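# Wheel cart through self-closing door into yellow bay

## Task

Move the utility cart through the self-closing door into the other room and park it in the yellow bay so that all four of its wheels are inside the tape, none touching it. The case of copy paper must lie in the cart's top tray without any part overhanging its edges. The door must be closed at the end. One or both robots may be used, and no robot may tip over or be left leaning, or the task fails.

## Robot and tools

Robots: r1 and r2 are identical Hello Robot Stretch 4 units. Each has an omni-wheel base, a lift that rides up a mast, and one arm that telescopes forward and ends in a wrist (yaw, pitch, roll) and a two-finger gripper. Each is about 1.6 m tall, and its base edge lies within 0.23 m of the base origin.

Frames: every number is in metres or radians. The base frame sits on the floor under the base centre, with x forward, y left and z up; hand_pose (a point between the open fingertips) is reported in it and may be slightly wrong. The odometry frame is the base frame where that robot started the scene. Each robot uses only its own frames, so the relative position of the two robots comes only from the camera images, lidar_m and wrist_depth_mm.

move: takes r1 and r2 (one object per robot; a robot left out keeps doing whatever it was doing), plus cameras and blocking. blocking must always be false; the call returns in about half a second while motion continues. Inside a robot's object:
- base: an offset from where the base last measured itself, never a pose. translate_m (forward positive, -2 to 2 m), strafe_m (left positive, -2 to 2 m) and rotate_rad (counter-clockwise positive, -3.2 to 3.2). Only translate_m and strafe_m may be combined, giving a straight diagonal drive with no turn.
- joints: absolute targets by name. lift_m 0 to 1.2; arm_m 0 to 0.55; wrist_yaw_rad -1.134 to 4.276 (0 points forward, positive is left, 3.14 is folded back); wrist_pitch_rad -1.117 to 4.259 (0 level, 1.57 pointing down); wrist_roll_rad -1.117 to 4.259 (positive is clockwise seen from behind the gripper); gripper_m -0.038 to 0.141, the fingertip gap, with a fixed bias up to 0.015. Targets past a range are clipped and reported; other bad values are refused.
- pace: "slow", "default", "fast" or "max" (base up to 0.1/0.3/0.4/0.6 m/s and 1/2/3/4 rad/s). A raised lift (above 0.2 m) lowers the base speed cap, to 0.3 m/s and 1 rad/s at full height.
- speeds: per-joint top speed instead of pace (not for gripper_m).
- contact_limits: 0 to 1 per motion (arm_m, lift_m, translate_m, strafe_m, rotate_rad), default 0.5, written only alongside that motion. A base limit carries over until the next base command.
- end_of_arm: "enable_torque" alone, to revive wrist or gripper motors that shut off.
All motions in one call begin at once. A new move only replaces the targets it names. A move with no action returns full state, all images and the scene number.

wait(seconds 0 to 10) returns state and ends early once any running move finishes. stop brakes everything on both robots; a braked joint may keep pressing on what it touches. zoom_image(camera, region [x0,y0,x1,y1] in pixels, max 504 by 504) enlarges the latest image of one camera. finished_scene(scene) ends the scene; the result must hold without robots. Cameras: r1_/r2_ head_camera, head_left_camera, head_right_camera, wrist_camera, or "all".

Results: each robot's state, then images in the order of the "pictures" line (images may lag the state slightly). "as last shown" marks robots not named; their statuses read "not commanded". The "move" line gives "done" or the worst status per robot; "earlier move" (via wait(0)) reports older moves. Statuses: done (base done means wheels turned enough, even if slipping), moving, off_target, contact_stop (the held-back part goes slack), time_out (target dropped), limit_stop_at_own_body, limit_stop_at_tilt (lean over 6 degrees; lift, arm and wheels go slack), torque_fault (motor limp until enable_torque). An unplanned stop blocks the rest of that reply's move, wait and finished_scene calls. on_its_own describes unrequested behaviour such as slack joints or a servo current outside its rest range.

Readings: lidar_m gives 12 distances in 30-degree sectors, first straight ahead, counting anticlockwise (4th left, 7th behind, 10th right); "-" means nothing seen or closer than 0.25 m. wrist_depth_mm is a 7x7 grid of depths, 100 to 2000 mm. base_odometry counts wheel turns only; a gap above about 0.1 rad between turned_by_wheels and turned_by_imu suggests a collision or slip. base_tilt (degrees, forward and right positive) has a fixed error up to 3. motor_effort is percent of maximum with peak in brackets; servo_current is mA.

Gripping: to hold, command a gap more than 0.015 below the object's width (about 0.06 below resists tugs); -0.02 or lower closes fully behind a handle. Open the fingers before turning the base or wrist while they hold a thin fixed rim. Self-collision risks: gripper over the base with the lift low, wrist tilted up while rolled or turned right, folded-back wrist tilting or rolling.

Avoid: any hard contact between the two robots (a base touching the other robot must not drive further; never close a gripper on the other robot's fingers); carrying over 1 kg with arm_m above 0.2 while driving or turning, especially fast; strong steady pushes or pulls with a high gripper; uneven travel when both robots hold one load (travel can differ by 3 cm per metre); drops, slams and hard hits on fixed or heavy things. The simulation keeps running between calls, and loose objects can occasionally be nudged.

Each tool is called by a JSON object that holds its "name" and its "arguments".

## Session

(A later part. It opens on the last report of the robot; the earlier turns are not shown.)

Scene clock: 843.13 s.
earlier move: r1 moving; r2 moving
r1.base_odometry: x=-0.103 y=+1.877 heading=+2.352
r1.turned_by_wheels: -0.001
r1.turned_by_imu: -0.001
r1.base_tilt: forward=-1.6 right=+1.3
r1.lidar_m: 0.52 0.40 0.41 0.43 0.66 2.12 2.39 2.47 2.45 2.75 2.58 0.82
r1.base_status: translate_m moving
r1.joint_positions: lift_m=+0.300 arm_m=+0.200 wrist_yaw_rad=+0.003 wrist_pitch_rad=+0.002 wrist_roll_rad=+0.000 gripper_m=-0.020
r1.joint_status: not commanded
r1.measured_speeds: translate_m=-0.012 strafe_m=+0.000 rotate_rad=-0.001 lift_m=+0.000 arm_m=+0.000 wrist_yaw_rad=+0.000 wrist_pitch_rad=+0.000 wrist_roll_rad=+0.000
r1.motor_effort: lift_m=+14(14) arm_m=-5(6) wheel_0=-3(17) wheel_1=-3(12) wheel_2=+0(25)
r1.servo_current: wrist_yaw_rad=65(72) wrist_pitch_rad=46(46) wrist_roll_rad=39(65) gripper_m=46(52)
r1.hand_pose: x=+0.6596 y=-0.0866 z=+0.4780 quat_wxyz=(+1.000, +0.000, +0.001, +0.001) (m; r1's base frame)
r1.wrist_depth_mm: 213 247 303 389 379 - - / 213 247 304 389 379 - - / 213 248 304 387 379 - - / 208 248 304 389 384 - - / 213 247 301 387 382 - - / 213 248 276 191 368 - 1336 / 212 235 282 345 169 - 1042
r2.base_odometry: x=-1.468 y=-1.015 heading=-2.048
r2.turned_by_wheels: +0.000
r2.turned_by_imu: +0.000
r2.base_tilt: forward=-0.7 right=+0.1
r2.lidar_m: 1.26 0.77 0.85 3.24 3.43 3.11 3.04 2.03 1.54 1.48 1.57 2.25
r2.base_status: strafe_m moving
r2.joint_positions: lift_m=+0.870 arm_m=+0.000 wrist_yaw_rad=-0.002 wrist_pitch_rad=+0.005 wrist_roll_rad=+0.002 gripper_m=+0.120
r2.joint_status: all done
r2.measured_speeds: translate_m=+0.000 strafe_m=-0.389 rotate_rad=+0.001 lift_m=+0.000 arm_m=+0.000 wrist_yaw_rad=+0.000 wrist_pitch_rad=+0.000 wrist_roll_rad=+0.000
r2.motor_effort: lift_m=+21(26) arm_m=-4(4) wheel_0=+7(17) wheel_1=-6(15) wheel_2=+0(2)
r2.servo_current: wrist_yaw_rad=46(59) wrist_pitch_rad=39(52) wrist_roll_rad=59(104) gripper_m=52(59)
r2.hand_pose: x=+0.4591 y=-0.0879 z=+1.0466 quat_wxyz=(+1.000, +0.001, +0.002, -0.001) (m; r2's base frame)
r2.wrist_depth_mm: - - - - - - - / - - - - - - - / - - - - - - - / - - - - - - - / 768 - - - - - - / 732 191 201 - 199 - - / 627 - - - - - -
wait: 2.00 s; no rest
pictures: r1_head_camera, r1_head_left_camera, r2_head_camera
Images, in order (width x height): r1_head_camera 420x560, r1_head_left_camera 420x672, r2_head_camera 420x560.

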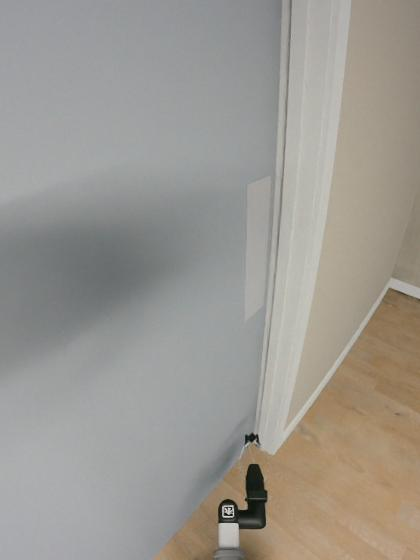

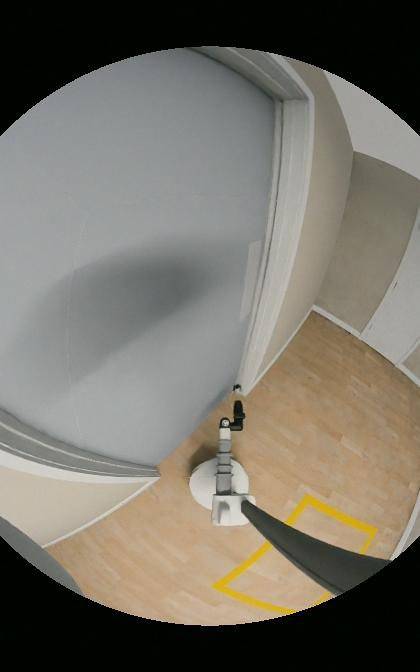

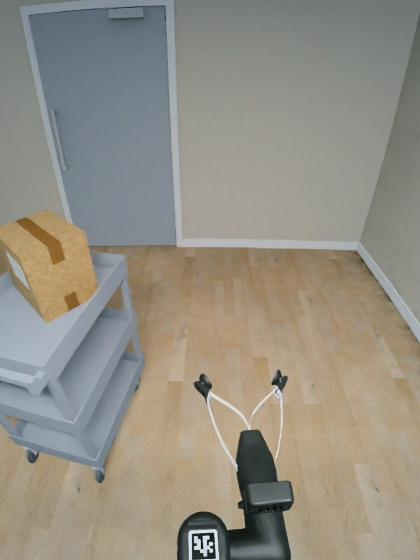

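{"name": "move", "arguments": {"blocking": false, "r2": {"base": {"translate_m": 1.85}, "pace": "fast"}, "r1": {"base": {"translate_m": -0.18, "strafe_m": -0.27}}}}

{"name": "wait", "arguments": {"seconds": 1.9}}

{"name": "move", "arguments": {"blocking": false, "r1": {"base": {"rotate_rad": 1.19}}}}

{"name": "wait", "arguments": {"seconds": 1.3}}

{"name": "wait", "arguments": {"seconds": 1.0, "cameras": ["r1_head_camera", "r2_head_camera"]}}

Scene clock: 861.43 s.
earlier move: r1 done; r2 done
move: r1 moving; r2 moving
r1.base_odometry: x=-0.072 y=+1.883 heading=+2.352
r1.turned_by_wheels: +0.000
r1.turned_by_imu: +0.000
r1.base_tilt: forward=-1.6 right=+1.3
r1.lidar_m: 0.54 0.45 0.43 0.46 0.72 2.14 2.41 2.45 2.43 2.69 2.58 0.85
r1.base_status: translate_m moving; strafe_m moving
r1.joint_positions: lift_m=+0.300 arm_m=+0.200 wrist_yaw_rad=+0.003 wrist_pitch_rad=+0.002 wrist_roll_rad=+0.000 gripper_m=-0.020
r1.joint_status: not commanded
r1.measured_speeds: translate_m=-0.068 strafe_m=-0.103 rotate_rad=-0.001 lift_m=+0.000 arm_m=+0.000 wrist_yaw_rad=+0.000 wrist_pitch_rad=+0.000 wrist_roll_rad=+0.000
r1.motor_effort: lift_m=+14(14) arm_m=-4(5) wheel_0=+5(8) wheel_1=-8(10) wheel_2=+6(7)
r1.servo_current: wrist_yaw_rad=39(65) wrist_pitch_rad=46(46) wrist_roll_rad=52(59) gripper_m=39(46)
r1.hand_pose: x=+0.6596 y=-0.0866 z=+0.4780 quat_wxyz=(+1.000, +0.000, +0.001, +0.001) (m; r1's base frame)
r1.wrist_depth_mm: 209 246 297 375 389 - - / 214 246 297 373 392 - - / 213 247 300 373 389 - - / 210 247 298 373 392 - - / 213 247 297 373 389 - - / 213 246 272 191 375 - - / 213 233 278 332 170 - 1025
r2.base_odometry: x=-1.631 y=-0.978 heading=-2.048
r2.turned_by_wheels: +0.000
r2.turned_by_imu: +0.001
r2.base_tilt: forward=-0.7 right=+0.1
r2.lidar_m: 2.74 0.88 0.83 3.39 3.62 3.17 3.08 1.82 1.36 1.33 1.44 2.05
r2.base_status: translate_m moving
r2.joint_positions: lift_m=+0.870 arm_m=+0.000 wrist_yaw_rad=-0.002 wrist_pitch_rad=+0.005 wrist_roll_rad=+0.002 gripper_m=+0.120
r2.joint_status: not commanded
r2.measured_speeds: translate_m=+0.163 strafe_m=-0.001 rotate_rad=+0.005 lift_m=+0.000 arm_m=+0.000 wrist_yaw_rad=+0.000 wrist_pitch_rad=+0.000 wrist_roll_rad=+0.000
r2.motor_effort: lift_m=+21(21) arm_m=-4(4) wheel_0=+8(10) wheel_1=+8(8) wheel_2=-14(14)
r2.servo_current: wrist_yaw_rad=59(59) wrist_pitch_rad=46(46) wrist_roll_rad=46(59) gripper_m=52(59)
r2.hand_pose: x=+0.4591 y=-0.0879 z=+1.0466 quat_wxyz=(+1.000, +0.001, +0.002, -0.001) (m; r2's base frame)
r2.wrist_depth_mm: - - - - - - - / - - - - - - - / - - - - - - - / - - - - - - - / - - - - - - - / 854 976 200 - 200 - - / - - - - - - -
pictures: none

Scene clock: 863.33 s.
earlier move: r1 moving; r2 moving
r1.base_odometry: x=+0.216 y=+1.939 heading=+2.352
r1.turned_by_wheels: +0.000
r1.turned_by_imu: -0.002
r1.base_tilt: forward=-1.6 right=+1.3
r1.lidar_m: 0.90 0.73 0.71 0.73 1.18 2.16 2.44 2.15 2.14 2.40 2.55 1.53
r1.base_status: translate_m moving; strafe_m moving
r1.joint_positions: lift_m=+0.300 arm_m=+0.200 wrist_yaw_rad=+0.003 wrist_pitch_rad=+0.002 wrist_roll_rad=+0.000 gripper_m=-0.020
r1.joint_status: not commanded
r1.measured_speeds: all 0
r1.motor_effort: lift_m=+14(14) arm_m=-5(5) wheel_0=+2(8) wheel_1=+0(11) wheel_2=+2(7)
r1.servo_current: wrist_yaw_rad=59(65) wrist_pitch_rad=46(52) wrist_roll_rad=39(59) gripper_m=46(52)
r1.hand_pose: x=+0.6596 y=-0.0866 z=+0.4780 quat_wxyz=(+1.000, +0.000, +0.001, +0.001) (m; r1's base frame)
r1.wrist_depth_mm: 473 544 539 - - - - / 473 554 539 - - - - / 477 549 544 - - - - / 462 554 539 - - 1921 - / 469 554 535 - - 1921 - / 473 549 189 191 - 1499 1576 / 462 521 165 127 143 1160 1160
r2.base_odometry: x=-1.943 y=-1.580 heading=-2.048
r2.turned_by_wheels: +0.000
r2.turned_by_imu: +0.001
r2.base_tilt: forward=-0.7 right=+0.0
r2.lidar_m: 2.06 0.71 0.56 0.56 3.53 3.85 3.81 1.86 1.41 1.36 1.46 2.09
r2.base_status: translate_m moving
r2.joint_positions: lift_m=+0.870 arm_m=+0.000 wrist_yaw_rad=-0.002 wrist_pitch_rad=+0.005 wrist_roll_rad=+0.002 gripper_m=+0.120
r2.joint_status: not commanded
r2.measured_speeds: translate_m=+0.400 strafe_m=+0.001 rotate_rad=-0.004 lift_m=+0.000 arm_m=+0.000 wrist_yaw_rad=+0.000 wrist_pitch_rad=+0.000 wrist_roll_rad=+0.000
r2.motor_effort: lift_m=+21(21) arm_m=-4(4) wheel_0=+3(12) wheel_1=+6(9) wheel_2=-9(16)
r2.servo_current: wrist_yaw_rad=52(59) wrist_pitch_rad=46(52) wrist_roll_rad=52(59) gripper_m=52(65)
r2.hand_pose: x=+0.4591 y=-0.0879 z=+1.0466 quat_wxyz=(+1.000, +0.001, +0.002, -0.001) (m; r2's base frame)
r2.wrist_depth_mm: - - - - - - - / - - - - - - - / - - - - - - - / - - - - - - - / - - - - - - - / - 186 189 - 185 - - / - - - - - - -
wait: 1.90 s; no rest
pictures: none

Scene clock: 863.83 s.
earlier move: r1 done; r2 moving
move: r1 moving
r1.base_odometry: x=+0.216 y=+1.939 heading=+2.604
r1.turned_by_wheels: +0.252
r1.turned_by_imu: +0.252
r1.base_tilt: forward=-1.6 right=+1.3
r1.lidar_m: 0.77 0.73 0.71 0.90 2.05 2.23 2.29 2.15 2.19 2.65 2.53 1.03
r1.base_status: rotate_rad moving
r1.joint_positions: lift_m=+0.300 arm_m=+0.200 wrist_yaw_rad=+0.003 wrist_pitch_rad=+0.002 wrist_roll_rad=+0.000 gripper_m=-0.020
r1.joint_status: not commanded
r1.measured_speeds: translate_m=+0.000 strafe_m=+0.000 rotate_rad=+0.975 lift_m=+0.000 arm_m=+0.000 wrist_yaw_rad=+0.000 wrist_pitch_rad=+0.000 wrist_roll_rad=+0.000
r1.motor_effort: lift_m=+14(14) arm_m=-4(5) wheel_0=-8(9) wheel_1=-7(9) wheel_2=-6(7)
r1.servo_current: wrist_yaw_rad=33(65) wrist_pitch_rad=39(46) wrist_roll_rad=46(59) gripper_m=46(46)
r1.hand_pose: x=+0.6596 y=-0.0867 z=+0.4780 quat_wxyz=(+1.000, +0.000, +0.001, +0.001) (m; r1's base frame)
r1.wrist_depth_mm: 389 436 504 554 - - - / 384 436 504 559 - - - / 389 436 508 554 - - - / 392 439 508 554 - - - / 392 439 504 559 - - - / 389 439 477 191 170 - - / 389 421 180 179 143 - -
r2.base_odometry: x=-2.034 y=-1.757 heading=-2.048
r2.turned_by_wheels: +0.000
r2.turned_by_imu: +0.000
r2.base_tilt: forward=-0.7 right=+0.1
r2.lidar_m: 1.85 1.99 0.53 0.52 0.62 4.04 4.03 1.88 1.45 1.38 1.48 1.90
r2.base_status: translate_m moving
r2.joint_positions: lift_m=+0.870 arm_m=+0.000 wrist_yaw_rad=-0.002 wrist_pitch_rad=+0.005 wrist_roll_rad=+0.002 gripper_m=+0.120
r2.joint_status: not commanded
r2.measured_speeds: translate_m=+0.399 strafe_m=+0.000 rotate_rad=-0.001 lift_m=+0.000 arm_m=+0.000 wrist_yaw_rad=+0.000 wrist_pitch_rad=+0.000 wrist_roll_rad=+0.000
r2.motor_effort: lift_m=+21(21) arm_m=-4(4) wheel_0=+5(7) wheel_1=+7(7) wheel_2=-9(11)
r2.servo_current: wrist_yaw_rad=39(59) wrist_pitch_rad=39(46) wrist_roll_rad=46(52) gripper_m=52(59)
r2.hand_pose: x=+0.4591 y=-0.0879 z=+1.0466 quat_wxyz=(+1.000, +0.001, +0.002, -0.001) (m; r2's base frame)
r2.wrist_depth_mm: - - - - - - - / 1708 - - - - - - / - - - - - - - / - - - - - - - / - - - - - - - / - 185 189 - 185 - - / - - - - - - -
pictures: none

Scene clock: 865.13 s.
earlier move: r1 moving; r2 moving
r1.base_odometry: x=+0.216 y=+1.939 heading=-2.742
r1.turned_by_wheels: +0.938
r1.turned_by_imu: +0.943
r1.base_tilt: forward=-1.6 right=+1.3
r1.lidar_m: 0.71 0.80 1.53 2.16 2.37 2.10 2.15 2.61 2.54 1.21 0.83 0.71
r1.base_status: rotate_rad moving
r1.joint_positions: lift_m=+0.300 arm_m=+0.200 wrist_yaw_rad=+0.002 wrist_pitch_rad=+0.002 wrist_roll_rad=+0.000 gripper_m=-0.020
r1.joint_status: not commanded
r1.measured_speeds: all 0
r1.motor_effort: lift_m=+14(14) arm_m=-4(5) wheel_0=-3(9) wheel_1=-1(9) wheel_2=+0(8)
r1.servo_current: wrist_yaw_rad=46(72) wrist_pitch_rad=39(46) wrist_roll_rad=46(65) gripper_m=52(52)
r1.hand_pose: x=+0.6596 y=-0.0867 z=+0.4780 quat_wxyz=(+1.000, +0.000, +0.001, +0.001) (m; r1's base frame)
r1.wrist_depth_mm: 306 349 357 330 307 286 268 / 307 349 359 330 306 286 268 / 307 351 362 332 309 287 274 / 307 355 364 336 307 286 274 / 306 353 362 334 312 290 273 / 310 349 359 190 304 290 273 / 310 324 183 325 170 285 274
r2.base_odometry: x=-2.273 y=-2.218 heading=-2.048
r2.turned_by_wheels: +0.000
r2.turned_by_imu: +0.001
r2.base_tilt: forward=-0.6 right=+0.1
r2.lidar_m: 1.35 1.44 2.05 0.67 0.53 0.80 - 1.95 1.44 1.41 1.49 1.37
r2.base_status: translate_m moving
r2.joint_positions: lift_m=+0.870 arm_m=+0.000 wrist_yaw_rad=-0.002 wrist_pitch_rad=+0.005 wrist_roll_rad=+0.002 gripper_m=+0.120
r2.joint_status: not commanded
r2.measured_speeds: translate_m=+0.399 strafe_m=-0.001 rotate_rad=+0.001 lift_m=+0.000 arm_m=+0.000 wrist_yaw_rad=+0.000 wrist_pitch_rad=+0.000 wrist_roll_rad=+0.000
r2.motor_effort: lift_m=+21(21) arm_m=-4(4) wheel_0=+8(10) wheel_1=+6(8) wheel_2=-9(11)
r2.servo_current: wrist_yaw_rad=39(65) wrist_pitch_rad=46(52) wrist_roll_rad=33(59) gripper_m=46(59)
r2.hand_pose: x=+0.4591 y=-0.0879 z=+1.0466 quat_wxyz=(+1.000, +0.001, +0.002, -0.001) (m; r2's base frame)
r2.wrist_depth_mm: - - - - - - - / - - - - - - - / - - - - - - - / - - - - - - - / - - - - - - - / - 186 190 - 185 - - / - - - - - - -
wait: 1.30 s; no rest
pictures: none

Scene clock: 865.17 s.
earlier move: r1 done; r2 moving
r1.base_odometry: x=+0.216 y=+1.939 heading=-2.742
r1.turned_by_wheels: +0.000
r1.turned_by_imu: +0.000
r1.base_tilt: forward=-1.6 right=+1.2
r1.lidar_m: 0.72 0.80 1.56 2.17 2.39 2.11 2.13 2.61 2.55 1.22 0.84 0.74
r1.base_status: done
r1.joint_positions: lift_m=+0.300 arm_m=+0.200 wrist_yaw_rad=+0.002 wrist_pitch_rad=+0.002 wrist_roll_rad=+0.000 gripper_m=-0.020
r1.joint_status: not commanded
r1.measured_speeds: all 0
r1.motor_effort: lift_m=+14(14) arm_m=-4(5) wheel_0=-3(9) wheel_1=-1(9) wheel_2=-1(8)
r1.servo_current: wrist_yaw_rad=46(72) wrist_pitch_rad=39(46) wrist_roll_rad=46(65) gripper_m=52(52)
r1.hand_pose: x=+0.6596 y=-0.0867 z=+0.4780 quat_wxyz=(+1.000, +0.000, +0.001, +0.001) (m; r1's base frame)
r1.wrist_depth_mm: 304 347 353 330 306 285 270 / 307 351 359 332 306 286 270 / 309 349 362 332 307 285 272 / 309 351 362 336 309 289 273 / 307 353 366 336 312 289 274 / 309 353 359 191 304 291 273 / 312 322 183 325 169 285 277
r2.base_odometry: x=-2.279 y=-2.230 heading=-2.048
r2.turned_by_wheels: +0.000
r2.turned_by_imu: +0.000
r2.base_tilt: forward=-0.7 right=+0.1
r2.lidar_m: 1.31 1.43 2.03 0.67 0.53 0.81 - 1.93 1.46 1.41 1.51 1.37
r2.base_status: translate_m moving
r2.joint_positions: lift_m=+0.870 arm_m=+0.000 wrist_yaw_rad=-0.002 wrist_pitch_rad=+0.005 wrist_roll_rad=+0.002 gripper_m=+0.120
r2.joint_status: not commanded
r2.measured_speeds: translate_m=+0.400 strafe_m=+0.001 rotate_rad=-0.004 lift_m=+0.000 arm_m=+0.000 wrist_yaw_rad=+0.000 wrist_pitch_rad=+0.000 wrist_roll_rad=+0.000
r2.motor_effort: lift_m=+21(21) arm_m=-4(4) wheel_0=+9(10) wheel_1=+7(8) wheel_2=-9(11)
r2.servo_current: wrist_yaw_rad=39(65) wrist_pitch_rad=46(52) wrist_roll_rad=33(59) gripper_m=46(59)
r2.hand_pose: x=+0.4591 y=-0.0879 z=+1.0466 quat_wxyz=(+1.000, +0.001, +0.002, -0.001) (m; r2's base frame)
r2.wrist_depth_mm: - - - - - - - / - - - - - - - / - - - - - - - / - - - - - - - / - - - - - - - / - 185 190 - 185 - - / - - - - - - -
wait: 0.03 of 1 s (r1 has come to rest)
pictures: r1_head_camera, r2_head_camera
Images, in order (width x height): r1_head_camera 420x560, r2_head_camera 420x560.

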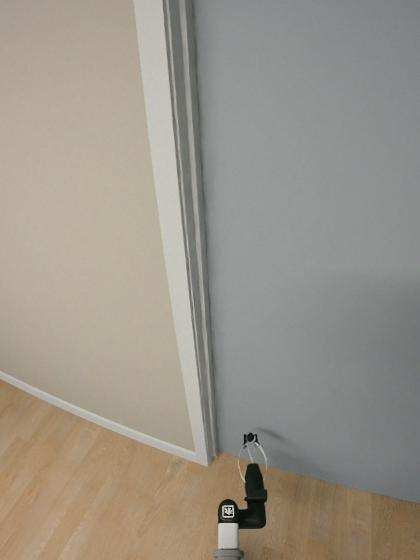

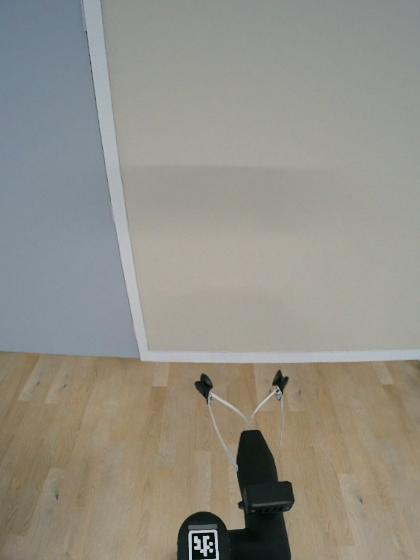

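{"name": "move", "arguments": {"blocking": false, "r1": {"base": {"translate_m": -0.09, "strafe_m": -0.44}, "pace": "fast"}}}

{"name": "wait", "arguments": {"seconds": 2.2}}

{"name": "move", "arguments": {"blocking": false, "r1": {"base": {"translate_m": 0.76, "strafe_m": -0.215}, "pace": "slow", "contact_limits": {"translate_m": 0.9}}, "cameras": ["r1_head_camera", "r2_head_camera"]}}

{"name": "wait", "arguments": {"seconds": 5, "cameras": ["r1_head_camera", "r1_head_left_camera", "r2_head_camera"]}}

Scene clock: 876.60 s.
earlier move: r2 done
move: r1 moving
r1.base_odometry: x=+0.205 y=+1.991 heading=-2.741
r1.turned_by_wheels: +0.000
r1.turned_by_imu: +0.000
r1.base_tilt: forward=-1.6 right=+1.2
r1.lidar_m: 0.73 0.76 1.49 2.22 2.38 2.11 2.13 2.61 2.49 1.18 0.82 0.72
r1.base_status: translate_m moving; strafe_m moving
r1.joint_positions: lift_m=+0.300 arm_m=+0.200 wrist_yaw_rad=+0.002 wrist_pitch_rad=+0.002 wrist_roll_rad=+0.000 gripper_m=-0.020
r1.joint_status: not commanded
r1.measured_speeds: translate_m=-0.041 strafe_m=-0.201 rotate_rad=+0.001 lift_m=+0.000 arm_m=+0.000 wrist_yaw_rad=+0.000 wrist_pitch_rad=+0.000 wrist_roll_rad=+0.000
r1.motor_effort: lift_m=+14(14) arm_m=-4(5) wheel_0=+10(12) wheel_1=-11(14) wheel_2=+5(5)
r1.servo_current: wrist_yaw_rad=46(59) wrist_pitch_rad=46(46) wrist_roll_rad=52(59) gripper_m=39(46)
r1.hand_pose: x=+0.6596 y=-0.0867 z=+0.4780 quat_wxyz=(+1.000, +0.000, +0.001, +0.001) (m; r1's base frame)
r1.wrist_depth_mm: 320 377 351 324 300 278 265 / 330 377 353 327 301 281 266 / 332 377 355 327 303 281 267 / 330 382 353 329 303 282 268 / 329 382 357 327 306 283 268 / 327 377 351 191 298 283 270 / 324 362 184 320 169 279 268
r2.base_odometry: x=-2.462 y=-2.584 heading=-2.048
r2.turned_by_wheels: +0.000
r2.turned_by_imu: +0.001
r2.base_tilt: forward=-0.7 right=+0.1
r2.lidar_m: 0.93 1.01 1.43 3.31 0.83 0.78 - 1.96 1.47 1.44 1.27 0.97
r2.base_status: done
r2.joint_positions: lift_m=+0.870 arm_m=+0.000 wrist_yaw_rad=-0.002 wrist_pitch_rad=+0.005 wrist_roll_rad=+0.002 gripper_m=+0.120
r2.joint_status: not commanded
r2.measured_speeds: all 0
r2.motor_effort: lift_m=+21(21) arm_m=-4(4) wheel_0=+3(3) wheel_1=+4(4) wheel_2=-2(2)
r2.servo_current: wrist_yaw_rad=46(52) wrist_pitch_rad=46(52) wrist_roll_rad=52(59) gripper_m=52(59)
r2.hand_pose: x=+0.4591 y=-0.0879 z=+1.0466 quat_wxyz=(+1.000, +0.001, +0.002, -0.001) (m; r2's base frame)
r2.wrist_depth_mm: - - - - - - - / - - - - - - - / - - - - - - - / - - - - - - - / - - - - - - - / - 186 190 - 185 - - / - - - - - - -
pictures: none

Scene clock: 878.47 s.
earlier move: r1 done
r1.base_odometry: x=+0.127 y=+2.380 heading=-2.741
r1.turned_by_wheels: +0.000
r1.turned_by_imu: -0.002
r1.base_tilt: forward=-1.6 right=+1.3
r1.lidar_m: 0.68 0.83 1.40 2.63 2.44 2.16 2.19 2.30 2.10 1.12 0.66 0.63
r1.base_status: done
r1.joint_positions: lift_m=+0.300 arm_m=+0.200 wrist_yaw_rad=+0.002 wrist_pitch_rad=+0.002 wrist_roll_rad=+0.000 gripper_m=-0.020
r1.joint_status: not commanded
r1.measured_speeds: all 0
r1.motor_effort: lift_m=+14(14) arm_m=-4(5) wheel_0=-1(13) wheel_1=+1(14) wheel_2=+2(5)
r1.servo_current: wrist_yaw_rad=46(78) wrist_pitch_rad=33(52) wrist_roll_rad=46(72) gripper_m=46(46)
r1.hand_pose: x=+0.6596 y=-0.0867 z=+0.4780 quat_wxyz=(+1.000, +0.000, +0.001, +0.001) (m; r1's base frame)
r1.wrist_depth_mm: 343 314 291 271 253 237 227 / 343 315 293 272 253 239 228 / 345 317 291 271 254 239 229 / 347 317 294 273 256 240 229 / 343 320 294 274 257 241 230 / 351 320 293 191 252 240 229 / 351 324 287 270 170 240 232
r2.base_odometry: x=-2.462 y=-2.584 heading=-2.048
r2.turned_by_wheels: +0.000
r2.turned_by_imu: +0.000
r2.base_tilt: forward=-0.7 right=+0.1
r2.lidar_m: 0.93 1.00 1.44 3.30 0.82 0.79 - 1.92 1.48 1.43 1.28 0.95
r2.base_status: done
r2.joint_positions: lift_m=+0.870 arm_m=+0.000 wrist_yaw_rad=-0.002 wrist_pitch_rad=+0.005 wrist_roll_rad=+0.002 gripper_m=+0.120
r2.joint_status: not commanded
r2.measured_speeds: all 0
r2.motor_effort: lift_m=+21(21) arm_m=-4(4) wheel_0=+3(3) wheel_1=+3(4) wheel_2=-2(3)
r2.servo_current: wrist_yaw_rad=46(52) wrist_pitch_rad=46(52) wrist_roll_rad=39(59) gripper_m=52(59)
r2.hand_pose: x=+0.4591 y=-0.0879 z=+1.0466 quat_wxyz=(+1.000, +0.001, +0.002, -0.001) (m; r2's base frame)
r2.wrist_depth_mm: - - - - - - - / - - - - - - - / - - - - - - - / - - - - - - - / - - - - - - - / - 186 190 - 186 - - / - - - - - - -
wait: 1.87 of 2.2 s (r1 has come to rest)
pictures: none

Scene clock: 878.97 s.
move: r1 moving
r1.base_odometry: x=+0.114 y=+2.378 heading=-2.741
r1.turned_by_wheels: +0.000
r1.turned_by_imu: +0.000
r1.base_tilt: forward=-1.6 right=+1.3
r1.lidar_m: 0.66 0.82 1.38 2.63 2.46 2.17 2.21 2.33 2.11 1.10 0.64 0.64
r1.base_status: translate_m moving; strafe_m moving
r1.joint_positions: lift_m=+0.300 arm_m=+0.200 wrist_yaw_rad=+0.002 wrist_pitch_rad=+0.002 wrist_roll_rad=+0.000 gripper_m=-0.020
r1.joint_status: not commanded
r1.measured_speeds: translate_m=+0.049 strafe_m=-0.014 rotate_rad=+0.002 lift_m=+0.000 arm_m=+0.000 wrist_yaw_rad=+0.000 wrist_pitch_rad=+0.000 wrist_roll_rad=+0.000
r1.motor_effort: lift_m=+14(14) arm_m=-4(5) wheel_0=+7(7) wheel_1=+3(4) wheel_2=-6(6)
r1.servo_current: wrist_yaw_rad=52(59) wrist_pitch_rad=39(46) wrist_roll_rad=46(52) gripper_m=52(52)
r1.contact_limits: translate_m 0.9
r1.hand_pose: x=+0.6596 y=-0.0867 z=+0.4780 quat_wxyz=(+1.000, +0.000, +0.001, +0.001) (m; r1's base frame)
r1.wrist_depth_mm: 325 301 278 258 241 227 216 / 329 301 278 258 241 227 217 / 329 303 279 259 246 228 219 / 330 303 281 262 245 229 219 / 330 306 281 262 246 229 219 / 334 307 279 190 240 230 220 / 338 309 276 256 161 228 220
r2: as last shown
r2.base_tilt: forward=-0.7 right=+0.0
r2.lidar_m: 0.92 0.96 1.44 3.30 0.83 0.76 - 1.93 1.47 1.41 1.28 0.96
r2.servo_current: wrist_yaw_rad=39(52) wrist_pitch_rad=46(46) wrist_roll_rad=39(52) gripper_m=52(52)
r2.wrist_depth_mm: - - - - - - - / - - - - - - - / - - - - - - - / - - - - - - - / - - - - - - - / - 185 190 - 185 - - / - - - - - - -
pictures: r1_head_camera, r2_head_camera
Images, in order (width x height): r1_head_camera 420x560, r2_head_camera 420x560.

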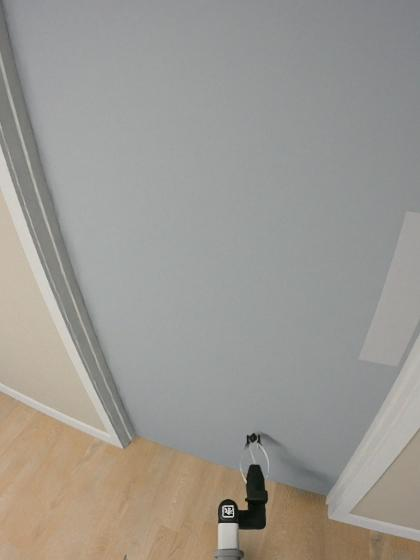

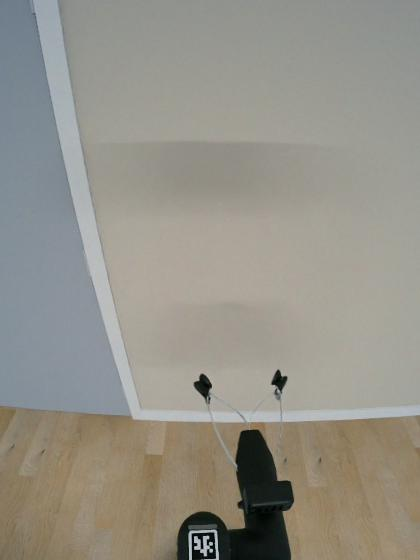

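Scene clock: 883.97 s.
earlier move: r1 moving
r1.base_odometry: x=-0.371 y=+2.317 heading=-2.742
r1.turned_by_wheels: -0.001
r1.turned_by_imu: +0.015
r1.base_tilt: forward=-1.6 right=+1.3
r1.lidar_m: 0.56 0.57 0.65 2.60 2.99 2.66 2.64 2.39 2.16 0.30 0.33 0.68
r1.base_status: translate_m moving; strafe_m moving
r1.joint_positions: lift_m=+0.300 arm_m=+0.200 wrist_yaw_rad=-0.006 wrist_pitch_rad=+0.002 wrist_roll_rad=+0.000 gripper_m=-0.020
r1.joint_status: not commanded
r1.measured_speeds: translate_m=+0.096 strafe_m=-0.027 rotate_rad=-0.005 lift_m=+0.000 arm_m=+0.000 wrist_yaw_rad=-0.012 wrist_pitch_rad=+0.000 wrist_roll_rad=+0.000
r1.motor_effort: lift_m=+14(14) arm_m=+9(13) wheel_0=+5(22) wheel_1=+4(13) wheel_2=-17(25)
r1.servo_current: wrist_yaw_rad=52(98) wrist_pitch_rad=46(46) wrist_roll_rad=46(72) gripper_m=39(52)
r1.contact_limits: translate_m 0.9
r1.hand_pose: x=+0.6583 y=-0.0890 z=+0.4780 quat_wxyz=(+1.000, +0.000, +0.001, -0.003) (m; r1's base frame)
r1.wrist_depth_mm: 188 200 216 234 255 282 309 / 188 202 216 235 256 281 309 / 188 201 217 235 257 282 309 / 189 202 216 236 256 282 309 / 189 202 217 236 255 282 310 / 187 202 210 196 257 283 310 / 187 196 213 184 172 287 314
r2.base_odometry: x=-2.462 y=-2.584 heading=-2.048
r2.turned_by_wheels: +0.000
r2.turned_by_imu: +0.001
r2.base_tilt: forward=-0.7 right=+0.1
r2.lidar_m: 0.92 0.99 1.02 3.32 0.83 0.78 - 1.94 1.47 1.44 1.26 0.95
r2.base_status: not commanded
r2.joint_positions: lift_m=+0.870 arm_m=+0.000 wrist_yaw_rad=-0.002 wrist_pitch_rad=+0.005 wrist_roll_rad=+0.002 gripper_m=+0.120
r2.joint_status: not commanded
r2.measured_speeds: all 0
r2.motor_effort: lift_m=+21(21) arm_m=-4(4) wheel_0=+3(3) wheel_1=+3(4) wheel_2=-2(3)
r2.servo_current: wrist_yaw_rad=52(59) wrist_pitch_rad=46(52) wrist_roll_rad=46(65) gripper_m=52(59)
r2.hand_pose: x=+0.4591 y=-0.0879 z=+1.0466 quat_wxyz=(+1.000, +0.001, +0.002, -0.001) (m; r2's base frame)
r2.wrist_depth_mm: - - - - - - - / - - - - - - - / - - - - - - - / - - - - - - - / - - - - - - - / - 186 189 - 186 - - / - - - - - - -
wait: 5.00 s; no rest
pictures: r1_head_camera, r1_head_left_camera, r2_head_camera
Images, in order (width x height): r1_head_camera 420x560, r1_head_left_camera 420x672, r2_head_camera 420x560.

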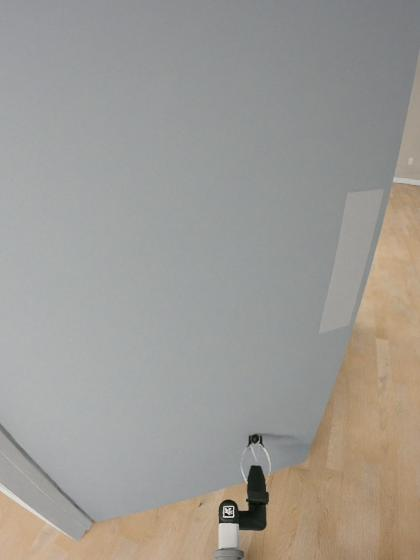

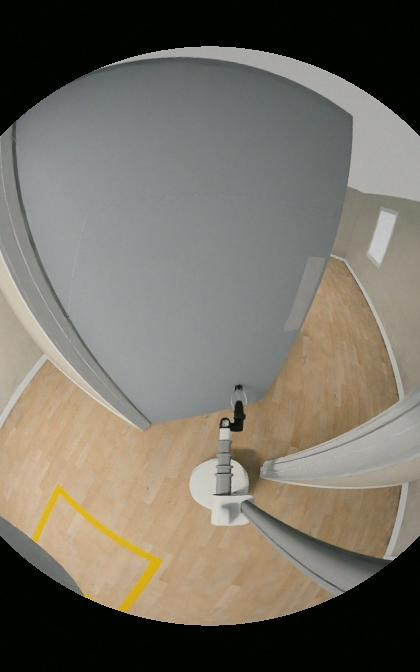

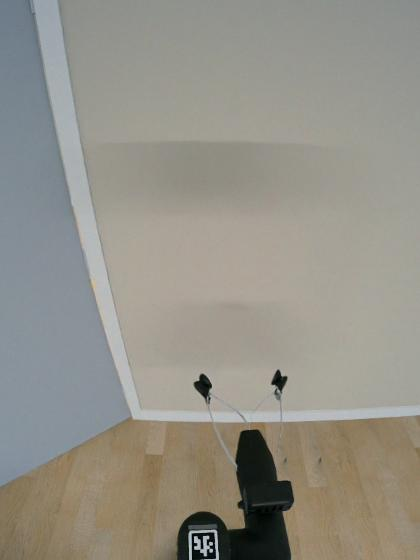

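{"name": "move", "arguments": {"blocking": false, "r1": {"base": {"translate_m": 0.25, "strafe_m": 0.255}, "pace": "slow", "contact_limits": {"translate_m": 0.9}}, "cameras": ["r1_head_camera"]}}

{"name": "wait", "arguments": {"seconds": 4.3, "cameras": ["r1_head_camera", "r1_head_left_camera"]}}

{"name": "move", "arguments": {"blocking": false, "r1": {"base": {"rotate_rad": 0.45}, "pace": "slow", "contact_limits": {"rotate_rad": 1.0}}}}

{"name": "wait", "arguments": {"seconds": 1.6, "cameras": ["r1_head_camera", "r2_head_camera"]}}

Scene clock: 892.70 s.
earlier move: r1 done
move: r1 moving
r1.base_odometry: x=-0.661 y=+2.270 heading=-2.744
r1.turned_by_wheels: -0.002
r1.turned_by_imu: -0.006
r1.base_tilt: forward=-1.6 right=+1.3
r1.lidar_m: 0.51 0.45 0.48 0.66 3.14 2.94 2.97 0.35 0.31 2.20 2.63 0.71
r1.base_status: translate_m moving; strafe_m moving
r1.joint_positions: lift_m=+0.300 arm_m=+0.200 wrist_yaw_rad=-0.009 wrist_pitch_rad=+0.002 wrist_roll_rad=+0.000 gripper_m=-0.020
r1.joint_status: not commanded
r1.measured_speeds: translate_m=+0.035 strafe_m=+0.036 rotate_rad=-0.001 lift_m=+0.000 arm_m=+0.000 wrist_yaw_rad=-0.003 wrist_pitch_rad=+0.000 wrist_roll_rad=+0.000
r1.motor_effort: lift_m=+14(14) arm_m=+9(9) wheel_0=-10(12) wheel_1=+5(6) wheel_2=-17(19)
r1.servo_current: wrist_yaw_rad=65(78) wrist_pitch_rad=52(52) wrist_roll_rad=52(65) gripper_m=46(46)
r1.contact_limits: translate_m 0.9
r1.hand_pose: x=+0.6580 y=-0.0901 z=+0.4780 quat_wxyz=(+1.000, +0.000, +0.001, -0.005) (m; r1's base frame)
r1.wrist_depth_mm: 159 181 204 238 277 - - / 156 177 204 237 281 - - / 160 179 206 239 289 - - / 157 186 210 240 287 - - / 160 179 206 241 290 - - / 157 179 198 199 182 1708 1618 / 160 176 178 181 180 1078 1205
r2: as last shown
r2.lidar_m: 0.93 0.90 0.91 0.93 0.82 0.79 - 1.96 1.46 1.43 1.25 0.95
r2.motor_effort: lift_m=+21(21) arm_m=-4(4) wheel_0=+3(3) wheel_1=+3(4) wheel_2=-2(2)
r2.servo_current: wrist_yaw_rad=52(52) wrist_pitch_rad=46(52) wrist_roll_rad=59(59) gripper_m=46(59)
r2.wrist_depth_mm: - - - - - - - / - - - - - - - / - - - - - - - / - - - - - - - / - - - - - - - / - 186 189 - 185 - - / - - - - - - -
pictures: r1_head_camera
Images, in order (width x height): r1_head_camera 420x560.

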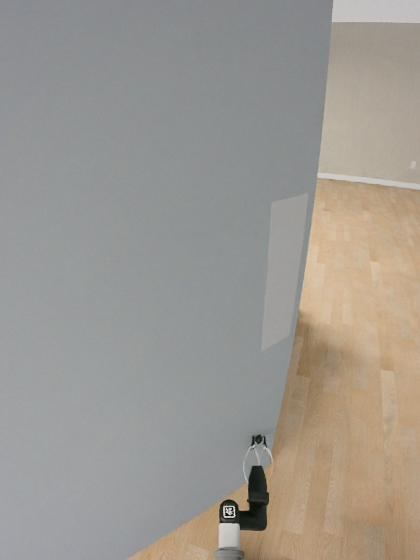

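Scene clock: 897.00 s.
earlier move: r1 moving
r1.base_odometry: x=-0.788 y=+1.950 heading=-2.744
r1.turned_by_wheels: +0.000
r1.turned_by_imu: -0.006
r1.base_tilt: forward=-1.6 right=+1.3
r1.lidar_m: 0.36 0.27 0.26 0.28 0.45 3.09 3.11 0.72 0.65 2.50 3.05 1.31
r1.base_status: translate_m moving; strafe_m moving
r1.joint_positions: lift_m=+0.300 arm_m=+0.200 wrist_yaw_rad=-0.017 wrist_pitch_rad=+0.002 wrist_roll_rad=+0.000 gripper_m=-0.020
r1.joint_status: not commanded
r1.measured_speeds: all 0
r1.motor_effort: lift_m=+14(14) arm_m=+7(9) wheel_0=-12(22) wheel_1=+2(6) wheel_2=-12(21)
r1.servo_current: wrist_yaw_rad=91(117) wrist_pitch_rad=46(52) wrist_roll_rad=46(65) gripper_m=46(52)
r1.contact_limits: translate_m 0.9
r1.hand_pose: x=+0.6575 y=-0.0922 z=+0.4780 quat_wxyz=(+1.000, +0.000, +0.001, -0.008) (m; r1's base frame)
r1.wrist_depth_mm: - 156 187 260 917 - - / 119 146 187 262 - - - / 122 146 196 260 - - - / 122 146 189 263 334 - - / 113 146 189 262 - - - / 122 146 181 198 177 1708 1661 / 122 141 174 183 338 1078 1205
r2.base_odometry: x=-2.462 y=-2.584 heading=-2.048
r2.turned_by_wheels: +0.000
r2.turned_by_imu: +0.001
r2.base_tilt: forward=-0.6 right=+0.1
r2.lidar_m: 0.93 0.74 0.64 0.59 0.81 0.76 - 1.96 1.48 1.44 1.28 0.95
r2.base_status: not commanded
r2.joint_positions: lift_m=+0.870 arm_m=+0.000 wrist_yaw_rad=-0.002 wrist_pitch_rad=+0.005 wrist_roll_rad=+0.002 gripper_m=+0.120
r2.joint_status: not commanded
r2.measured_speeds: all 0
r2.motor_effort: lift_m=+21(21) arm_m=-4(4) wheel_0=+2(3) wheel_1=+3(4) wheel_2=-2(3)
r2.servo_current: wrist_yaw_rad=39(65) wrist_pitch_rad=33(52) wrist_roll_rad=59(59) gripper_m=46(59)
r2.hand_pose: x=+0.4591 y=-0.0879 z=+1.0466 quat_wxyz=(+1.000, +0.001, +0.002, -0.001) (m; r2's base frame)
r2.wrist_depth_mm: - - - - - - - / - - - - - - - / - - - - - - - / - - - - - - - / - - - - - - - / - 185 190 - 185 - - / - - - - - - -
wait: 4.30 s; no rest
pictures: r1_head_camera, r1_head_left_camera
Images, in order (width x height): r1_head_camera 420x560, r1_head_left_camera 420x672.

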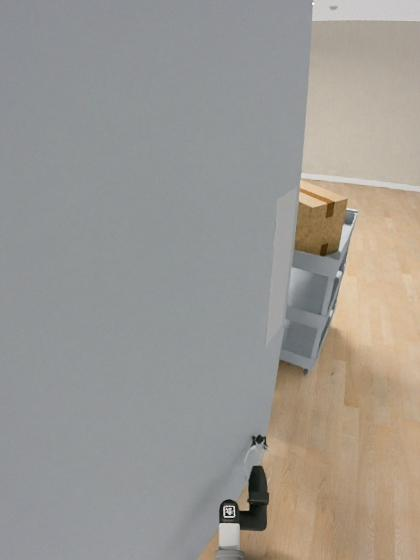

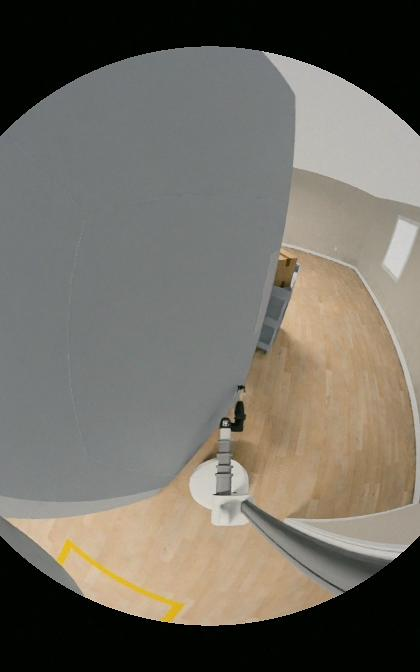

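Scene clock: 897.50 s.
earlier move: r1 done
move: r1 moving
r1.base_odometry: x=-0.788 y=+1.951 heading=-2.621
r1.turned_by_wheels: +0.123
r1.turned_by_imu: +0.114
r1.base_tilt: forward=-1.6 right=+1.3
r1.lidar_m: 0.35 0.27 0.26 0.29 3.27 3.10 3.19 0.64 0.61 2.54 3.29 0.76
r1.base_status: rotate_rad moving
r1.joint_positions: lift_m=+0.300 arm_m=+0.200 wrist_yaw_rad=-0.026 wrist_pitch_rad=+0.002 wrist_roll_rad=+0.000 gripper_m=-0.020
r1.joint_status: not commanded
r1.measured_speeds: translate_m=+0.001 strafe_m=-0.001 rotate_rad=+0.485 lift_m=+0.000 arm_m=+0.000 wrist_yaw_rad=-0.024 wrist_pitch_rad=+0.000 wrist_roll_rad=+0.000
r1.motor_effort: lift_m=+14(14) arm_m=+8(8) wheel_0=-26(26) wheel_1=-16(16) wheel_2=-29(29)
r1.servo_current: wrist_yaw_rad=163(163) wrist_pitch_rad=39(46) wrist_roll_rad=33(59) gripper_m=46(46)
r1.contact_limits: rotate_rad 1
r1.hand_pose: x=+0.6566 y=-0.0948 z=+0.4780 quat_wxyz=(+1.000, +0.000, +0.001, -0.013) (m; r1's base frame)
r1.wrist_depth_mm: - 128 163 224 329 960 - / 107 136 163 223 301 - - / 107 132 163 223 322 - - / 107 131 162 220 319 - - / 110 127 161 220 342 - - / 109 131 156 185 179 820 1576 / 106 126 143 179 174 866 1160
r2: as last shown
r2.turned_by_imu: +0.000
r2.base_tilt: forward=-0.7 right=+0.1
r2.lidar_m: 0.93 0.74 0.61 0.55 0.82 0.77 - 1.96 1.46 1.43 1.27 0.96
r2.motor_effort: lift_m=+21(21) arm_m=-4(4) wheel_0=+3(3) wheel_1=+3(4) wheel_2=-2(2)
r2.servo_current: wrist_yaw_rad=52(59) wrist_pitch_rad=39(46) wrist_roll_rad=52(59) gripper_m=52(52)
r2.wrist_depth_mm: - - - - - - - / - - - - - - - / - - - - - - - / - - - - - - - / - - - - - - - / - 185 189 - 185 - - / - - - - - - -
pictures: none

Scene clock: 898.73 s.
earlier move: r1 done
r1.base_odometry: x=-0.788 y=+1.950 heading=-2.296
r1.turned_by_wheels: +0.325
r1.turned_by_imu: +0.263
r1.base_tilt: forward=-1.6 right=+1.3
r1.lidar_m: 0.42 0.33 0.32 0.39 3.13 3.11 3.10 0.62 2.48 2.76 4.38 0.79
r1.base_status: done
r1.joint_positions: lift_m=+0.300 arm_m=+0.200 wrist_yaw_rad=-0.022 wrist_pitch_rad=+0.002 wrist_roll_rad=+0.000 gripper_m=-0.020
r1.joint_status: not commanded
r1.measured_speeds: all 0
r1.on_its_own: wrist_yaw_rad is at rest, and its servo_current (137 mA) is outside its rest range (0 to 104 mA)
r1.motor_effort: lift_m=+14(14) arm_m=+6(8) wheel_0=-10(31) wheel_1=-5(16) wheel_2=-7(31)
r1.servo_current: wrist_yaw_rad=137(195) wrist_pitch_rad=39(46) wrist_roll_rad=72(72) gripper_m=46(46)
r1.contact_limits: rotate_rad 1
r1.hand_pose: x=+0.6571 y=-0.0936 z=+0.4780 quat_wxyz=(+1.000, +0.000, +0.001, -0.011) (m; r1's base frame)
r1.wrist_depth_mm: 137 166 199 260 351 - - / 134 165 200 258 351 - - / 134 160 198 258 368 - - / 134 160 198 257 366 - - / 137 159 198 256 366 - - / 133 159 183 200 182 1661 - / 136 154 180 168 306 - 842
r2.base_odometry: x=-2.462 y=-2.584 heading=-2.048
r2.turned_by_wheels: +0.000
r2.turned_by_imu: +0.000
r2.base_tilt: forward=-0.7 right=+0.1
r2.lidar_m: 0.92 0.58 0.44 0.36 0.83 0.78 - 1.92 1.47 1.44 1.25 0.98
r2.base_status: not commanded
r2.joint_positions: lift_m=+0.870 arm_m=+0.000 wrist_yaw_rad=-0.002 wrist_pitch_rad=+0.005 wrist_roll_rad=+0.002 gripper_m=+0.120
r2.joint_status: not commanded
r2.measured_speeds: all 0
r2.motor_effort: lift_m=+21(21) arm_m=-3(4) wheel_0=+3(3) wheel_1=+3(4) wheel_2=-2(3)
r2.servo_current: wrist_yaw_rad=52(65) wrist_pitch_rad=46(52) wrist_roll_rad=46(59) gripper_m=52(59)
r2.hand_pose: x=+0.4591 y=-0.0879 z=+1.0466 quat_wxyz=(+1.000, +0.001, +0.002, -0.001) (m; r2's base frame)
r2.wrist_depth_mm: - - - - - - - / - - - - - - - / - - - - - - - / - - - - - - - / - - - - - - - / - 186 190 - 185 - - / - - - - - - -
wait: 1.23 of 1.6 s (r1 has come to rest)
pictures: r1_head_camera, r2_head_camera
Images, in order (width x height): r1_head_camera 420x560, r2_head_camera 420x560.

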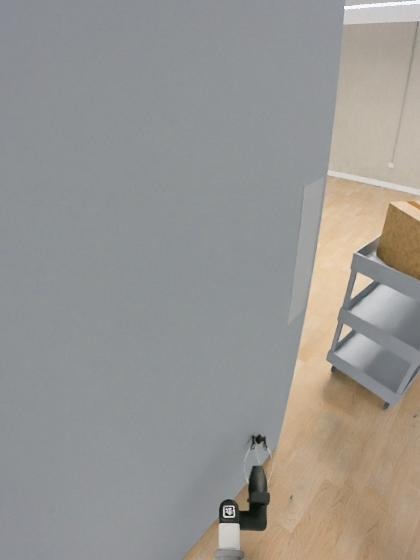

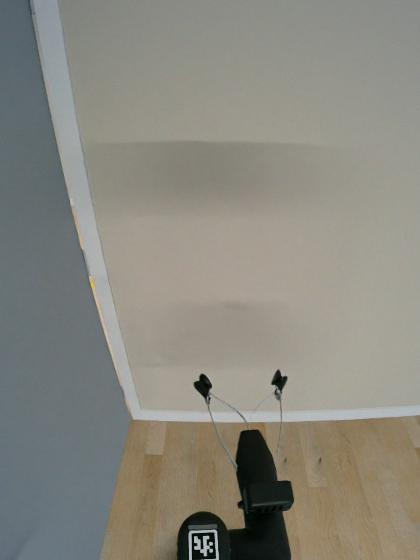

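{"name": "move", "arguments": {"blocking": false, "r2": {"base": {"strafe_m": -0.35, "translate_m": -0.06}}}}

{"name": "wait", "arguments": {"seconds": 1.9}}

{"name": "move", "arguments": {"blocking": false, "r2": {"base": {"rotate_rad": 1.53}}}}

{"name": "wait", "arguments": {"seconds": 2.0, "cameras": ["r2_wrist_camera", "r2_head_camera", "r1_head_camera"]}}

Scene clock: 909.30 s.
move: r2 moving
r1.base_odometry: x=-0.788 y=+1.950 heading=-2.296
r1.turned_by_wheels: +0.000
r1.turned_by_imu: +0.000
r1.base_tilt: forward=-1.6 right=+1.3
r1.lidar_m: 0.42 0.33 0.33 0.39 3.15 3.13 3.13 0.62 2.48 2.75 4.38 0.80
r1.base_status: not commanded
r1.joint_positions: lift_m=+0.300 arm_m=+0.200 wrist_yaw_rad=-0.022 wrist_pitch_rad=+0.002 wrist_roll_rad=+0.000 gripper_m=-0.020
r1.joint_status: not commanded
r1.measured_speeds: all 0
r1.motor_effort: lift_m=+14(14) arm_m=+6(6) wheel_0=-10(11) wheel_1=-5(5) wheel_2=-7(8)
r1.servo_current: wrist_yaw_rad=137(143) wrist_pitch_rad=46(52) wrist_roll_rad=52(59) gripper_m=39(46)
r1.contact_limits: rotate_rad 1
r1.hand_pose: x=+0.6571 y=-0.0936 z=+0.4780 quat_wxyz=(+1.000, +0.000, +0.001, -0.011) (m; r1's base frame)
r1.wrist_depth_mm: 137 165 200 258 349 - - / 134 165 199 259 349 - - / 133 160 198 257 368 - - / 134 160 198 256 364 - - / 137 160 197 255 364 - - / 133 159 184 200 182 1661 - / 136 154 177 183 304 - 842
r2.base_odometry: x=-2.489 y=-2.564 heading=-2.048
r2.turned_by_wheels: +0.000
r2.turned_by_imu: +0.001
r2.base_tilt: forward=-0.6 right=+0.1
r2.lidar_m: 0.92 0.62 0.46 0.39 0.82 0.79 - 1.93 1.43 1.39 1.27 0.95
r2.base_status: translate_m moving; strafe_m moving
r2.joint_positions: lift_m=+0.870 arm_m=+0.000 wrist_yaw_rad=-0.002 wrist_pitch_rad=+0.005 wrist_roll_rad=+0.002 gripper_m=+0.120
r2.joint_status: not commanded
r2.measured_speeds: translate_m=-0.023 strafe_m=-0.128 rotate_rad=+0.002 lift_m=+0.000 arm_m=+0.000 wrist_yaw_rad=+0.000 wrist_pitch_rad=+0.000 wrist_roll_rad=+0.000
r2.motor_effort: lift_m=+21(21) arm_m=-4(4) wheel_0=+11(11) wheel_1=-10(11) wheel_2=+5(8)
r2.servo_current: wrist_yaw_rad=39(46) wrist_pitch_rad=52(52) wrist_roll_rad=39(52) gripper_m=52(52)
r2.hand_pose: x=+0.4591 y=-0.0879 z=+1.0466 quat_wxyz=(+1.000, +0.001, +0.002, -0.001) (m; r2's base frame)
r2.wrist_depth_mm: - - - - - - - / - - - - - - - / - - - - - - - / - - - - - - - / - - - - - - - / - 186 190 - 185 - - / - - - - - - -
pictures: none

Scene clock: 911.20 s.
earlier move: r2 moving
r1.base_odometry: x=-0.788 y=+1.950 heading=-2.296
r1.turned_by_wheels: +0.000
r1.turned_by_imu: +0.000
r1.base_tilt: forward=-1.6 right=+1.3
r1.lidar_m: 0.42 0.34 0.32 0.39 3.13 3.11 3.14 0.62 2.48 2.75 4.38 0.82
r1.base_status: not commanded
r1.joint_positions: lift_m=+0.300 arm_m=+0.200 wrist_yaw_rad=-0.022 wrist_pitch_rad=+0.002 wrist_roll_rad=+0.000 gripper_m=-0.020
r1.joint_status: not commanded
r1.measured_speeds: all 0
r1.on_its_own: wrist_yaw_rad is at rest, and its servo_current (130 mA) is outside its rest range (0 to 104 mA)
r1.motor_effort: lift_m=+14(14) arm_m=+6(6) wheel_0=-10(11) wheel_1=-5(5) wheel_2=-7(8)
r1.servo_current: wrist_yaw_rad=130(156) wrist_pitch_rad=39(52) wrist_roll_rad=59(65) gripper_m=39(52)
r1.contact_limits: rotate_rad 1
r1.hand_pose: x=+0.6571 y=-0.0936 z=+0.4780 quat_wxyz=(+1.000, +0.000, +0.001, -0.011) (m; r1's base frame)
r1.wrist_depth_mm: 137 165 198 259 351 - - / 134 165 200 258 347 - - / 134 161 198 257 366 - - / 134 160 197 258 368 - - / 136 160 198 257 364 - - / 132 159 184 200 182 1576 - / 136 154 178 183 306 - 842
r2.base_odometry: x=-2.745 y=-2.370 heading=-2.048
r2.turned_by_wheels: +0.000
r2.turned_by_imu: +0.000
r2.base_tilt: forward=-0.7 right=+0.0
r2.lidar_m: 0.96 1.04 0.81 0.70 0.98 1.28 - 1.47 1.12 1.09 1.15 1.00
r2.base_status: translate_m moving; strafe_m moving
r2.joint_positions: lift_m=+0.870 arm_m=+0.000 wrist_yaw_rad=-0.002 wrist_pitch_rad=+0.005 wrist_roll_rad=+0.002 gripper_m=+0.120
r2.joint_status: not commanded
r2.measured_speeds: all 0
r2.motor_effort: lift_m=+21(21) arm_m=-4(4) wheel_0=+2(12) wheel_1=-3(12) wheel_2=+6(8)
r2.servo_current: wrist_yaw_rad=46(59) wrist_pitch_rad=39(52) wrist_roll_rad=59(59) gripper_m=46(59)
r2.hand_pose: x=+0.4591 y=-0.0879 z=+1.0466 quat_wxyz=(+1.000, +0.001, +0.002, -0.001) (m; r2's base frame)
r2.wrist_depth_mm: - - - - - - - / - - - - - - - / - - - - - - - / - - - - - - - / - - - - - - - / - 185 189 - 185 - - / - - - - - - -
wait: 1.90 s; no rest
pictures: none

Scene clock: 911.70 s.
earlier move: r2 done
move: r2 moving
r1.base_odometry: x=-0.788 y=+1.950 heading=-2.296
r1.turned_by_wheels: +0.000
r1.turned_by_imu: +0.000
r1.base_tilt: forward=-1.6 right=+1.3
r1.lidar_m: 0.40 0.33 0.33 0.39 3.14 3.13 3.10 0.61 2.47 2.77 4.38 0.81
r1.base_status: not commanded
r1.joint_positions: lift_m=+0.300 arm_m=+0.200 wrist_yaw_rad=-0.022 wrist_pitch_rad=+0.002 wrist_roll_rad=+0.000 gripper_m=-0.020
r1.joint_status: not commanded
r1.measured_speeds: all 0
r1.motor_effort: lift_m=+14(14) arm_m=+6(6) wheel_0=-11(11) wheel_1=-5(5) wheel_2=-7(8)
r1.servo_current: wrist_yaw_rad=130(150) wrist_pitch_rad=39(46) wrist_roll_rad=59(65) gripper_m=39(46)
r1.contact_limits: rotate_rad 1
r1.hand_pose: x=+0.6571 y=-0.0936 z=+0.4780 quat_wxyz=(+1.000, +0.000, +0.001, -0.011) (m; r1's base frame)
r1.wrist_depth_mm: 137 165 198 259 349 - - / 134 165 199 258 349 - - / 134 160 198 257 364 - - / 133 160 198 257 368 - - / 136 160 198 256 366 - - / 133 159 183 200 182 1618 - / 136 154 177 183 306 - 831
r2.base_odometry: x=-2.745 y=-2.370 heading=-1.798
r2.turned_by_wheels: +0.250
r2.turned_by_imu: +0.243
r2.base_tilt: forward=-0.7 right=+0.0
r2.lidar_m: 0.98 0.89 0.72 1.09 1.02 4.83 2.07 1.24 1.08 1.07 1.13 0.98
r2.base_status: rotate_rad moving
r2.joint_positions: lift_m=+0.870 arm_m=+0.000 wrist_yaw_rad=-0.002 wrist_pitch_rad=+0.005 wrist_roll_rad=+0.002 gripper_m=+0.120
r2.joint_status: not commanded
r2.measured_speeds: translate_m=+0.000 strafe_m=+0.000 rotate_rad=+0.967 lift_m=+0.000 arm_m=+0.000 wrist_yaw_rad=+0.000 wrist_pitch_rad=+0.000 wrist_roll_rad=+0.000
r2.motor_effort: lift_m=+21(21) arm_m=-4(4) wheel_0=-8(10) wheel_1=-9(10) wheel_2=-13(13)
r2.servo_current: wrist_yaw_rad=39(52) wrist_pitch_rad=46(52) wrist_roll_rad=46(59) gripper_m=46(59)
r2.hand_pose: x=+0.4591 y=-0.0879 z=+1.0466 quat_wxyz=(+1.000, +0.001, +0.002, -0.001) (m; r2's base frame)
r2.wrist_depth_mm: - - - - - - - / - - - - - - - / - - - - - - - / - - - - - - - / - - - - - - - / - 186 190 - 186 - - / - - - - - - -
pictures: none

Scene clock: 913.27 s.
earlier move: r2 done
r1.base_odometry: x=-0.788 y=+1.950 heading=-2.296
r1.turned_by_wheels: +0.000
r1.turned_by_imu: +0.000
r1.base_tilt: forward=-1.6 right=+1.3
r1.lidar_m: 0.43 0.33 0.32 0.39 3.11 3.13 3.11 0.62 2.45 2.76 4.36 0.81
r1.base_status: not commanded
r1.joint_positions: lift_m=+0.300 arm_m=+0.200 wrist_yaw_rad=-0.022 wrist_pitch_rad=+0.002 wrist_roll_rad=+0.000 gripper_m=-0.020
r1.joint_status: not commanded
r1.measured_speeds: all 0
r1.on_its_own: wrist_yaw_rad is at rest, and its servo_current (137 mA) is outside its rest range (0 to 104 mA)
r1.motor_effort: lift_m=+14(14) arm_m=+6(6) wheel_0=-11(11) wheel_1=-5(6) wheel_2=-7(8)
r1.servo_current: wrist_yaw_rad=137(150) wrist_pitch_rad=46(52) wrist_roll_rad=46(65) gripper_m=46(46)
r1.contact_limits: rotate_rad 1
r1.hand_pose: x=+0.6571 y=-0.0936 z=+0.4780 quat_wxyz=(+1.000, +0.000, +0.001, -0.011) (m; r1's base frame)
r1.wrist_depth_mm: 137 165 200 259 353 - - / 134 165 199 259 349 - - / 134 160 198 256 368 - - / 134 160 198 257 366 - - / 136 160 198 255 364 - - / 133 159 184 200 182 1661 - / 135 153 177 182 306 - 842
r2.base_odometry: x=-2.745 y=-2.370 heading=-0.518
r2.turned_by_wheels: +1.279
r2.turned_by_imu: +1.245
r2.base_tilt: forward=-0.7 right=+0.0
r2.lidar_m: 0.70 0.98 1.21 4.16 1.56 1.15 1.09 1.16 1.00 0.95 1.00 0.82
r2.base_status: done
r2.joint_positions: lift_m=+0.870 arm_m=+0.000 wrist_yaw_rad=-0.002 wrist_pitch_rad=+0.005 wrist_roll_rad=+0.002 gripper_m=+0.120
r2.joint_status: not commanded
r2.measured_speeds: all 0
r2.motor_effort: lift_m=+20(21) arm_m=-3(4) wheel_0=-4(10) wheel_1=-4(10) wheel_2=-3(13)
r2.servo_current: wrist_yaw_rad=46(59) wrist_pitch_rad=39(52) wrist_roll_rad=46(59) gripper_m=52(59)
r2.hand_pose: x=+0.4592 y=-0.0879 z=+1.0466 quat_wxyz=(+1.000, +0.001, +0.002, -0.001) (m; r2's base frame)
r2.wrist_depth_mm: - - - - - - - / - - - 477 - - - / - - - 484 - - - / - - - - - - - / 866 - - - - - - / 866 - 198 163 186 - - / - - - - - - -
wait: 1.57 of 2 s (r2 has come to rest)
pictures: r1_head_camera, r2_head_camera, r2_wrist_camera
Images, in order (width x height): r1_head_camera 420x560, r2_head_camera 420x560, r2_wrist_camera 616x392.

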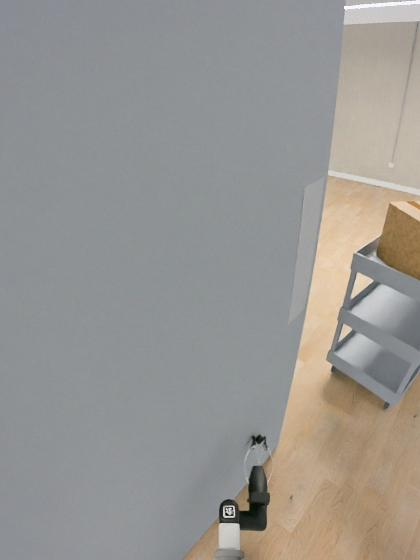

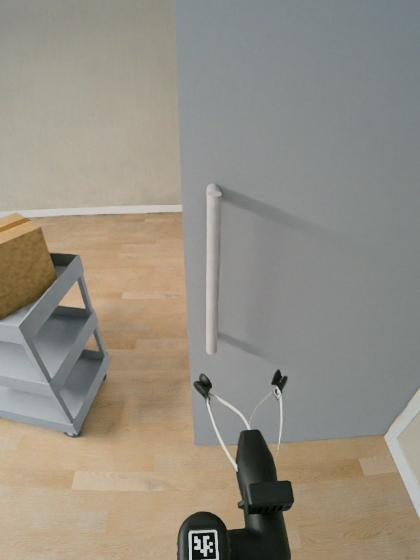

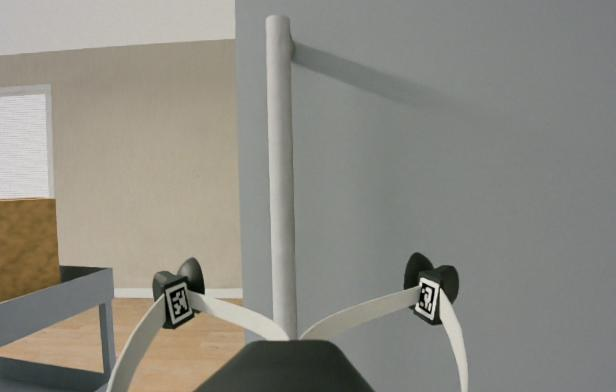

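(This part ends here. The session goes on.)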